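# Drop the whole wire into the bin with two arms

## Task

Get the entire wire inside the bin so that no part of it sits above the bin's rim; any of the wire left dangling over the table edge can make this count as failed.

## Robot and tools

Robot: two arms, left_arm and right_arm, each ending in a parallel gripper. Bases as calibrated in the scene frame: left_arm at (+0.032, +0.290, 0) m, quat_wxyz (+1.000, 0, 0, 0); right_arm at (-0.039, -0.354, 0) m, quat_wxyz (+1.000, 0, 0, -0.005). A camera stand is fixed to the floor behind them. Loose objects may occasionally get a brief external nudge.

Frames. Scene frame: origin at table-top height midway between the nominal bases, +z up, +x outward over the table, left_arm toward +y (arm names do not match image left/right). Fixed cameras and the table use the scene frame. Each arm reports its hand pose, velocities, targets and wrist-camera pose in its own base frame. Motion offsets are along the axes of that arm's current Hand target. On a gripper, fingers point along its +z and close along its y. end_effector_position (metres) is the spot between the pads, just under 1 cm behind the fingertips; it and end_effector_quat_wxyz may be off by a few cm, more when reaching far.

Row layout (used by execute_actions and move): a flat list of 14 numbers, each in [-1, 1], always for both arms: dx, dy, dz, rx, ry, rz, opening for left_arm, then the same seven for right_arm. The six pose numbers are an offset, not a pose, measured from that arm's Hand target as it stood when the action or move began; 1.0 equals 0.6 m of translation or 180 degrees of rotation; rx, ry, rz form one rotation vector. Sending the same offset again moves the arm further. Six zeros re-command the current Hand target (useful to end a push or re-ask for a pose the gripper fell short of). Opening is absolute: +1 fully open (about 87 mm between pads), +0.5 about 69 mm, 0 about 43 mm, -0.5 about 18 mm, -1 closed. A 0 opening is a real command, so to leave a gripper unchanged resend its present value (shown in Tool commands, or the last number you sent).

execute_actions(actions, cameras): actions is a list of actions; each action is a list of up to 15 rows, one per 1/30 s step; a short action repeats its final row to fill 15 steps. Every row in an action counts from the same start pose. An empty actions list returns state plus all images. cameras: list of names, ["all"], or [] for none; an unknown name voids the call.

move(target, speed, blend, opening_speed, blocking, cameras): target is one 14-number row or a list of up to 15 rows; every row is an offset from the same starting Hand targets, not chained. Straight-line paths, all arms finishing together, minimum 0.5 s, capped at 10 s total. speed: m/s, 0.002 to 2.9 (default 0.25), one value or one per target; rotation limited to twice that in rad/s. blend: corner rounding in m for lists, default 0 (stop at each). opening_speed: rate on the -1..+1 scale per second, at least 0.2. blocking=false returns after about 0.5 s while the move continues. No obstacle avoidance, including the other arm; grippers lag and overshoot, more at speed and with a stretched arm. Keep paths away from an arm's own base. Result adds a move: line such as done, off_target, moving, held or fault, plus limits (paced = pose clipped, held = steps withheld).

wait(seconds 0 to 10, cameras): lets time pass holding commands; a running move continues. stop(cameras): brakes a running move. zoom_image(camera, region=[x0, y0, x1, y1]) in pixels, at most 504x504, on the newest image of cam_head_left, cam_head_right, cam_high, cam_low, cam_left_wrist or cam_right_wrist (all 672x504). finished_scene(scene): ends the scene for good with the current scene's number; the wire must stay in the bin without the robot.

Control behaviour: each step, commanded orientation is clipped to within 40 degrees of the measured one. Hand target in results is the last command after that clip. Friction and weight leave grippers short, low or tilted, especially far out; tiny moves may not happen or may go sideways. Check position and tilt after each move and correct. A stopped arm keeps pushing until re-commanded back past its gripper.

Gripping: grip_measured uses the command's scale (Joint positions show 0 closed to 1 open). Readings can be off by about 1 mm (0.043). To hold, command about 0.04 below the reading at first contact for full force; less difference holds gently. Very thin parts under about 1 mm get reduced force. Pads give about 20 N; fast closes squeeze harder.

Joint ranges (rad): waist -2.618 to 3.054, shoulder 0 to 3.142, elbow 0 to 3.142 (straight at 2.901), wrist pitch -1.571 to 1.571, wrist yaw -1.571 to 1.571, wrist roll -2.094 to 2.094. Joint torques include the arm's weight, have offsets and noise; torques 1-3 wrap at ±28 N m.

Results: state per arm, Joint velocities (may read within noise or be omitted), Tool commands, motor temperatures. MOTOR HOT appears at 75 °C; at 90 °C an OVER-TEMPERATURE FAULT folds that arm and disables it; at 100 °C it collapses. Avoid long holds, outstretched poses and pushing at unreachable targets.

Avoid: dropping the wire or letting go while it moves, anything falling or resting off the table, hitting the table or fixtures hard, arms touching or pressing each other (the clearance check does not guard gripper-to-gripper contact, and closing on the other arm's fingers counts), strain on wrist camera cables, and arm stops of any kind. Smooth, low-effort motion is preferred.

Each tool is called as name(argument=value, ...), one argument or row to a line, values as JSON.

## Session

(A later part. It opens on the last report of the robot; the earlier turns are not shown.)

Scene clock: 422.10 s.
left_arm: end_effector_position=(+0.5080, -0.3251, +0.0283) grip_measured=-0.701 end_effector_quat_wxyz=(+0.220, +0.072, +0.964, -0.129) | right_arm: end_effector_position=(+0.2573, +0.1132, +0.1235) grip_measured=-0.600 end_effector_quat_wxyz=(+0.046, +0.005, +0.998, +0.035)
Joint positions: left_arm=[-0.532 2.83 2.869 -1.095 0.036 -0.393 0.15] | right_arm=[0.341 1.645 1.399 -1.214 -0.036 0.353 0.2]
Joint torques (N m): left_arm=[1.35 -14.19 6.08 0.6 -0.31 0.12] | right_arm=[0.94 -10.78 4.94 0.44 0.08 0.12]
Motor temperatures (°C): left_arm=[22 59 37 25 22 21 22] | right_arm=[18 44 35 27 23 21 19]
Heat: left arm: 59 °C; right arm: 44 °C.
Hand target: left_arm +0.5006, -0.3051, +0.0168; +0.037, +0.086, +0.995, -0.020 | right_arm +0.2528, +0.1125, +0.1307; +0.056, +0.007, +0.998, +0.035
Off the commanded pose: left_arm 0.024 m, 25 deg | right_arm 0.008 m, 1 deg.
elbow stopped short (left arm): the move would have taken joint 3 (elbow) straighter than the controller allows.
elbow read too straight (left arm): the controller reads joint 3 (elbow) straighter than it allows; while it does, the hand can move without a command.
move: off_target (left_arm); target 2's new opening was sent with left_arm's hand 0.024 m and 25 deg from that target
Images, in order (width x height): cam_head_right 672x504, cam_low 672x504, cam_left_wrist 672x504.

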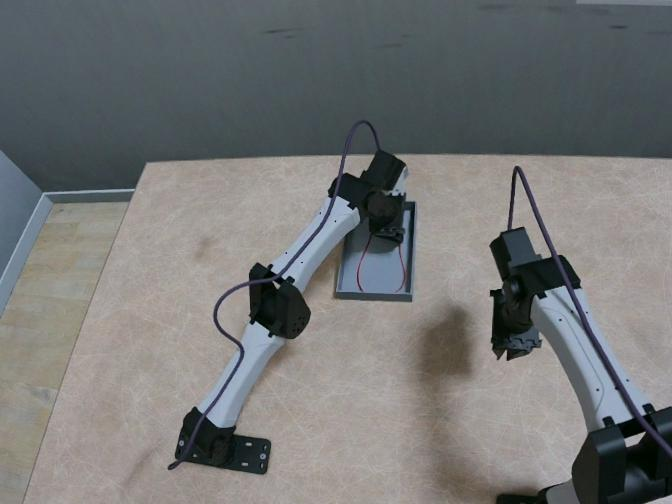

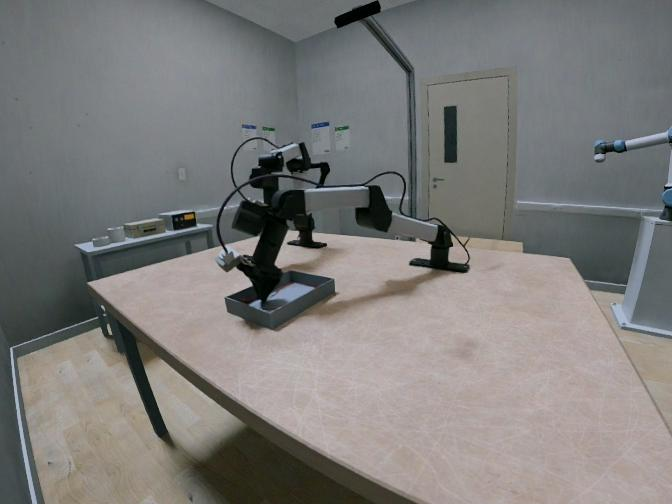

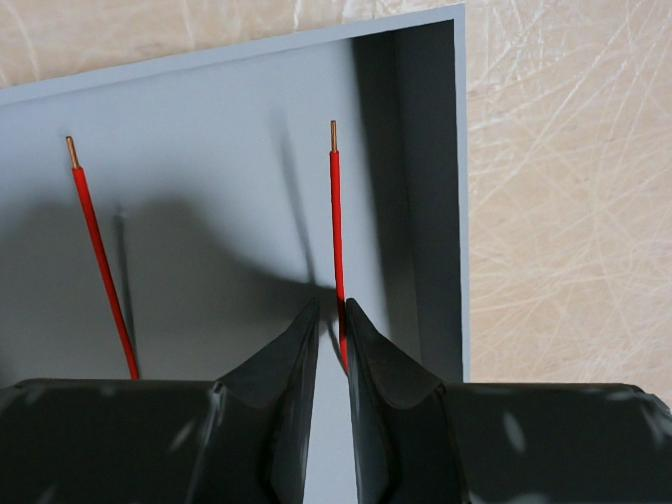

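move(
  target=[
    [0.027,-0.006,-0.157,0,0,0,-0.65,0,0,0,0,0,0,-0.6],
    [0.15,0.05,-0.22,0,0,0,-0.65,0,0,0,0,0,0,-0.6],
  ],
  speed=0.08,
  blend=0.02,
  cameras=["cam_left_wrist","cam_low","cam_head_right","cam_head_left","cam_high"],
)

zoom_image(
  camera="cam_low",
  region=[215, 265, 345, 335],
)

zoom_image(
  camera="cam_head_right",
  region=[300, 170, 460, 330],
)

Scene clock: 435.67 s.
left_arm: end_effector_position=(+0.4092, -0.2621, +0.1283) grip_measured=-0.650 end_effector_quat_wxyz=(+0.109, +0.081, +0.989, -0.063) | right_arm: end_effector_position=(+0.2573, +0.1132, +0.1235) grip_measured=-0.600 end_effector_quat_wxyz=(+0.046, +0.005, +0.998, +0.035)
Joint positions: left_arm=[-0.532 2.531 2.763 -1.55 0.018 -0.37 0.175] | right_arm=[0.341 1.645 1.399 -1.214 -0.036 0.353 0.2]
Joint torques (N m): left_arm=[0.75 -15.94 4.92 0.69 -0.13 0.02] | right_arm=[0.92 -10.76 4.98 0.44 0.08 0.11]
Motor temperatures (°C): left_arm=[22 61 37 25 22 21 21] | right_arm=[18 44 35 27 23 21 19]
Heat: left arm: 61 °C; right arm: 44 °C.
Hand target: left_arm +0.4081, -0.2541, +0.1403; +0.036, +0.086, +0.995, -0.020 | right_arm +0.2528, +0.1125, +0.1307; +0.056, +0.007, +0.998, +0.035
Off the commanded pose: left_arm 0.014 m, 10 deg | right_arm 0.008 m, 1 deg.
elbow stopped short (left arm): the move would have taken joint 3 (elbow) straighter than the controller allows.
joint sent to its limit (left arm) — joint 4 (wrist pitch), lower limit. The joint targets are off in orientation, not in position.
move: off_target (left_arm)
Images, in order (width x height): cam_head_left 672x504, cam_head_right 672x504, cam_high 672x504, cam_low 672x504, cam_left_wrist 672x504.

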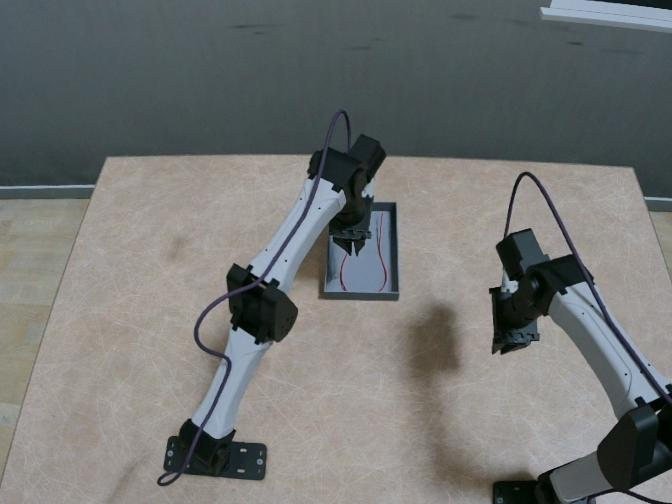

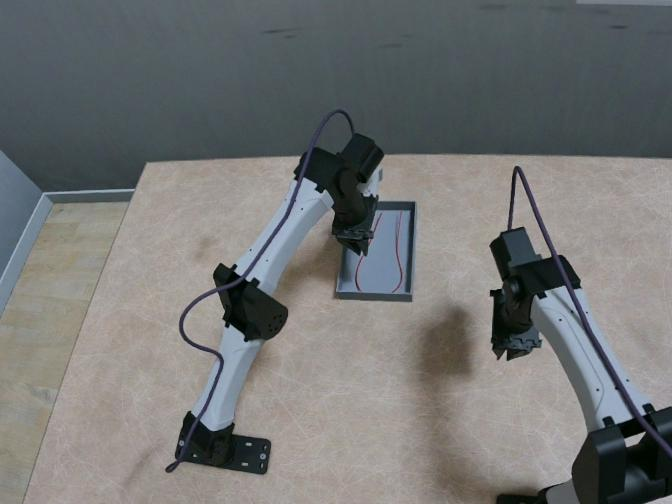

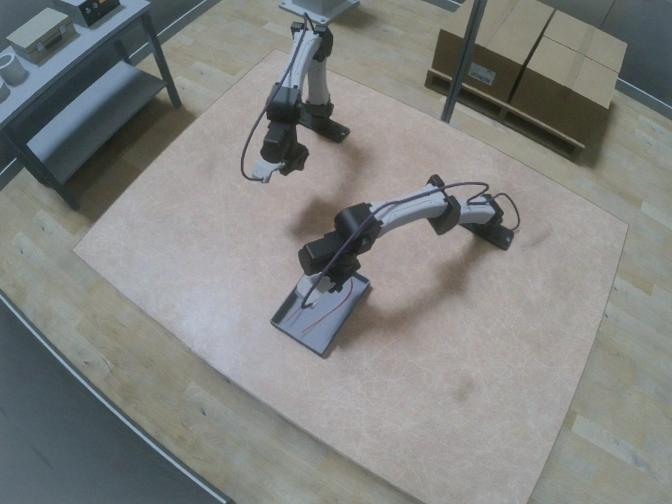

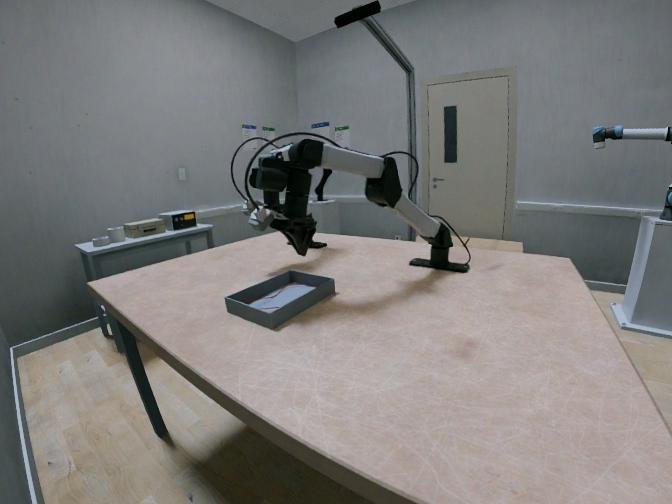

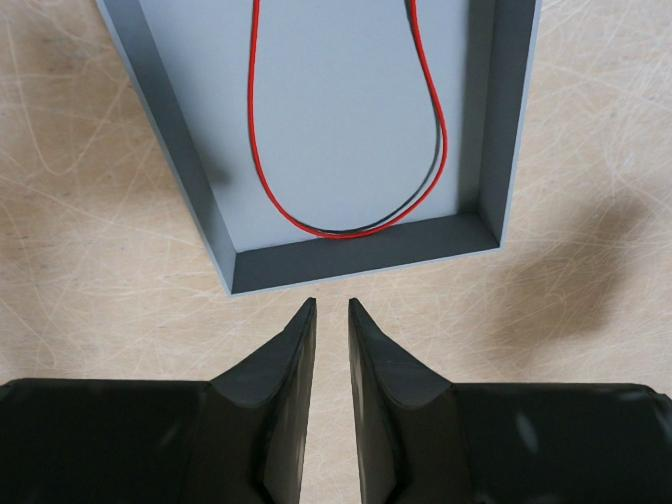

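Scaled by 3.877.

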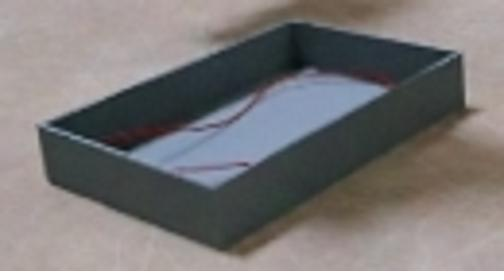

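Scaled by 3.150.

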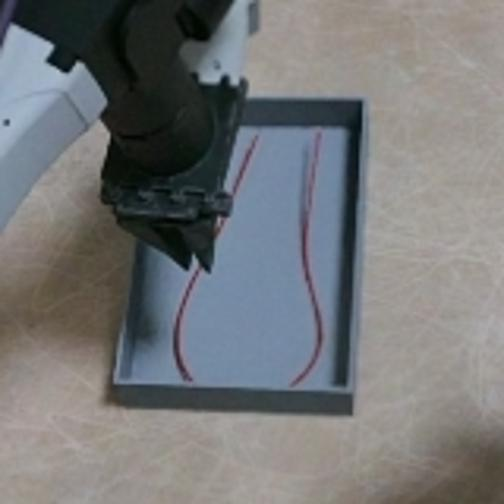

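zoom_image(
  camera="cam_head_left",
  region=[310, 190, 410, 310],
)

zoom_image(
  camera="cam_high",
  region=[260, 240, 390, 370],
)

zoom_image(
  camera="cam_low",
  region=[215, 275, 275, 330],
)

Scaled by 4.200.

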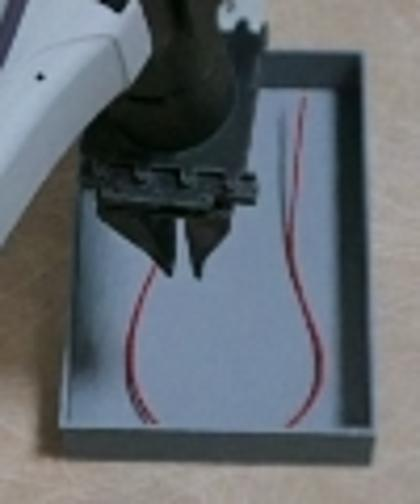

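Scaled by 3.877.

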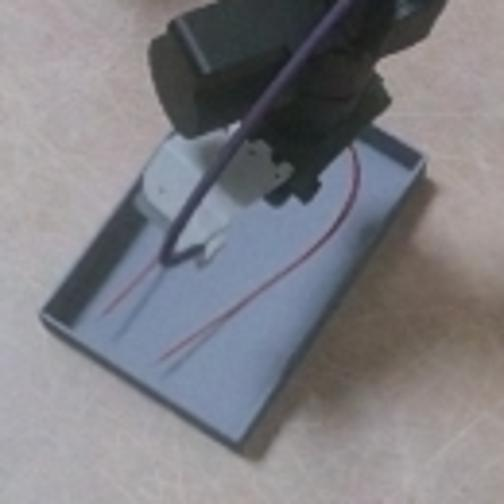

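Scaled by 8.400.

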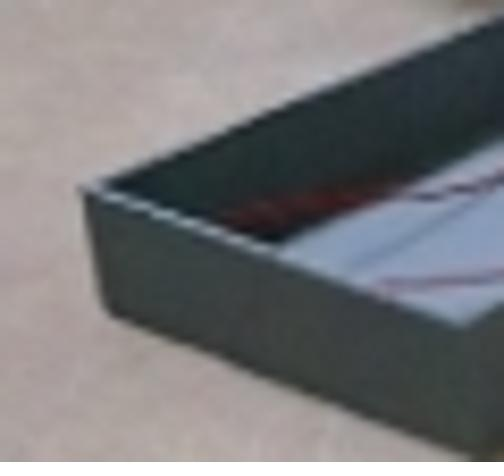

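move(
  target=[-0.14,-0.12,0.03,0,0,0,-0.65,0,0,0,0,0,0,-0.6],
  speed=0.15,
  cameras=["cam_left_wrist"],
)

move(
  target=[0,0.13,0,0,0,0,-0.65,0,0,0,0,0,0,-0.6],
  speed=0.15,
  cameras=["cam_left_wrist","cam_low"],
)

Scene clock: 456.53 s.
left_arm: end_effector_position=(+0.4761, -0.3362, +0.1338) grip_measured=-0.650 end_effector_quat_wxyz=(+0.254, +0.066, +0.953, -0.150) | right_arm: end_effector_position=(+0.2573, +0.1132, +0.1235) grip_measured=-0.600 end_effector_quat_wxyz=(+0.046, +0.005, +0.998, +0.035)
Joint positions: left_arm=[-0.58 2.618 2.852 -1.206 0.012 -0.446 0.175] | right_arm=[0.341 1.645 1.399 -1.214 -0.036 0.353 0.2]
Joint torques (N m): left_arm=[-0.65 -12.55 7.24 1.48 -0.14 -0.12] | right_arm=[0.94 -10.84 4.97 0.43 0.07 0.13]
Motor temperatures (°C): left_arm=[22 61 37 24 22 21 21] | right_arm=[18 44 35 27 23 21 19]
Heat: left arm: 61 °C; right arm: 44 °C.
Hand target: left_arm +0.4796, -0.3400, +0.1314; +0.037, +0.085, +0.995, -0.020 | right_arm +0.2528, +0.1125, +0.1307; +0.056, +0.007, +0.998, +0.035
Off the commanded pose: left_arm 0.006 m, 30 deg | right_arm 0.008 m, 1 deg.
elbow stopped short (left arm): the move would have taken joint 3 (elbow) straighter than the controller allows.
move: off_target (left_arm)
Images, in order (width x height): cam_left_wrist 672x504.

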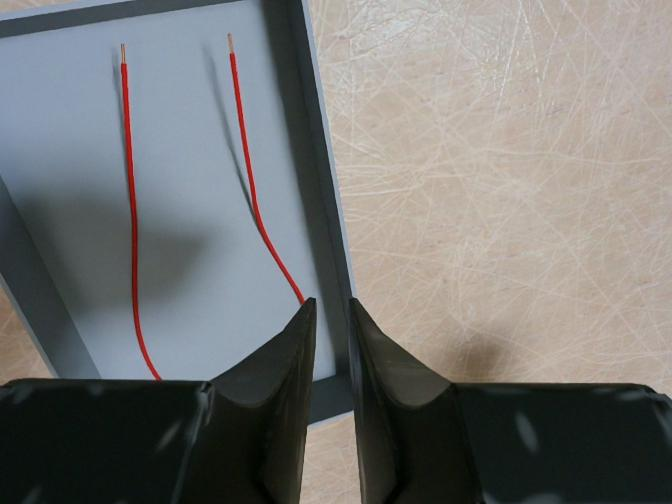

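Scene clock: 458.87 s.
left_arm: end_effector_position=(+0.4924, -0.2672, +0.1241) grip_measured=-0.650 end_effector_quat_wxyz=(+0.228, +0.069, +0.965, -0.108) | right_arm: end_effector_position=(+0.2573, +0.1132, +0.1235) grip_measured=-0.600 end_effector_quat_wxyz=(+0.046, +0.005, +0.998, +0.035)
Joint positions: left_arm=[-0.466 2.618 2.852 -1.296 0.023 -0.33 0.175] | right_arm=[0.341 1.645 1.399 -1.214 -0.036 0.353 0.2]
Joint torques (N m): left_arm=[0.17 -14.16 7.12 1.13 -0.09 0.02] | right_arm=[0.95 -10.8 4.98 0.45 0.07 0.12]
Motor temperatures (°C): left_arm=[22 61 37 24 22 21 21] | right_arm=[18 44 35 27 23 21 19]
Heat: left arm: 61 °C; right arm: 44 °C.
Hand target: left_arm +0.4930, -0.2633, +0.1288; +0.037, +0.086, +0.995, -0.020 | right_arm +0.2528, +0.1125, +0.1307; +0.056, +0.007, +0.998, +0.035
Off the commanded pose: left_arm 0.006 m, 24 deg | right_arm 0.008 m, 1 deg.
elbow stopped short (left arm): the move would have taken joint 3 (elbow) straighter than the controller allows.
move: off_target (left_arm)
Images, in order (width x height): cam_low 672x504, cam_left_wrist 672x504.

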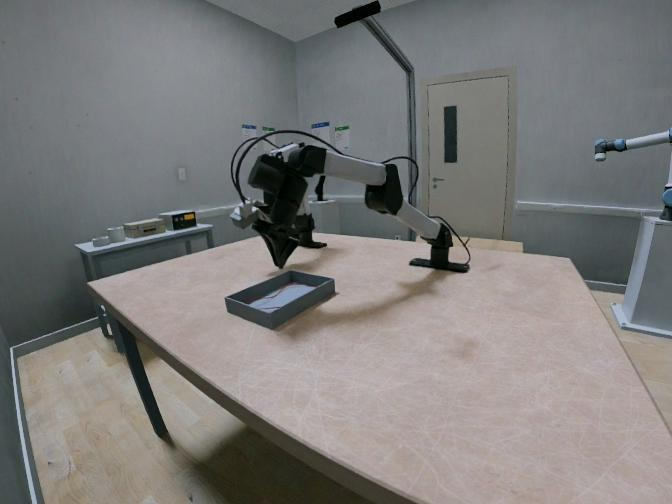

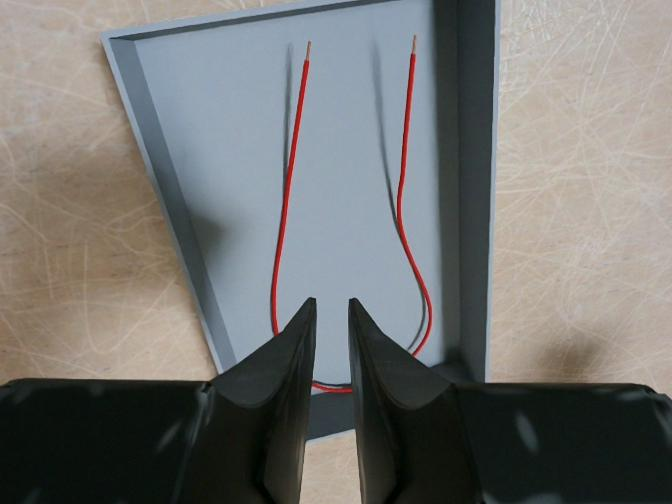

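finished_scene(
  scene=2,
)

The scene is finished: the task was done.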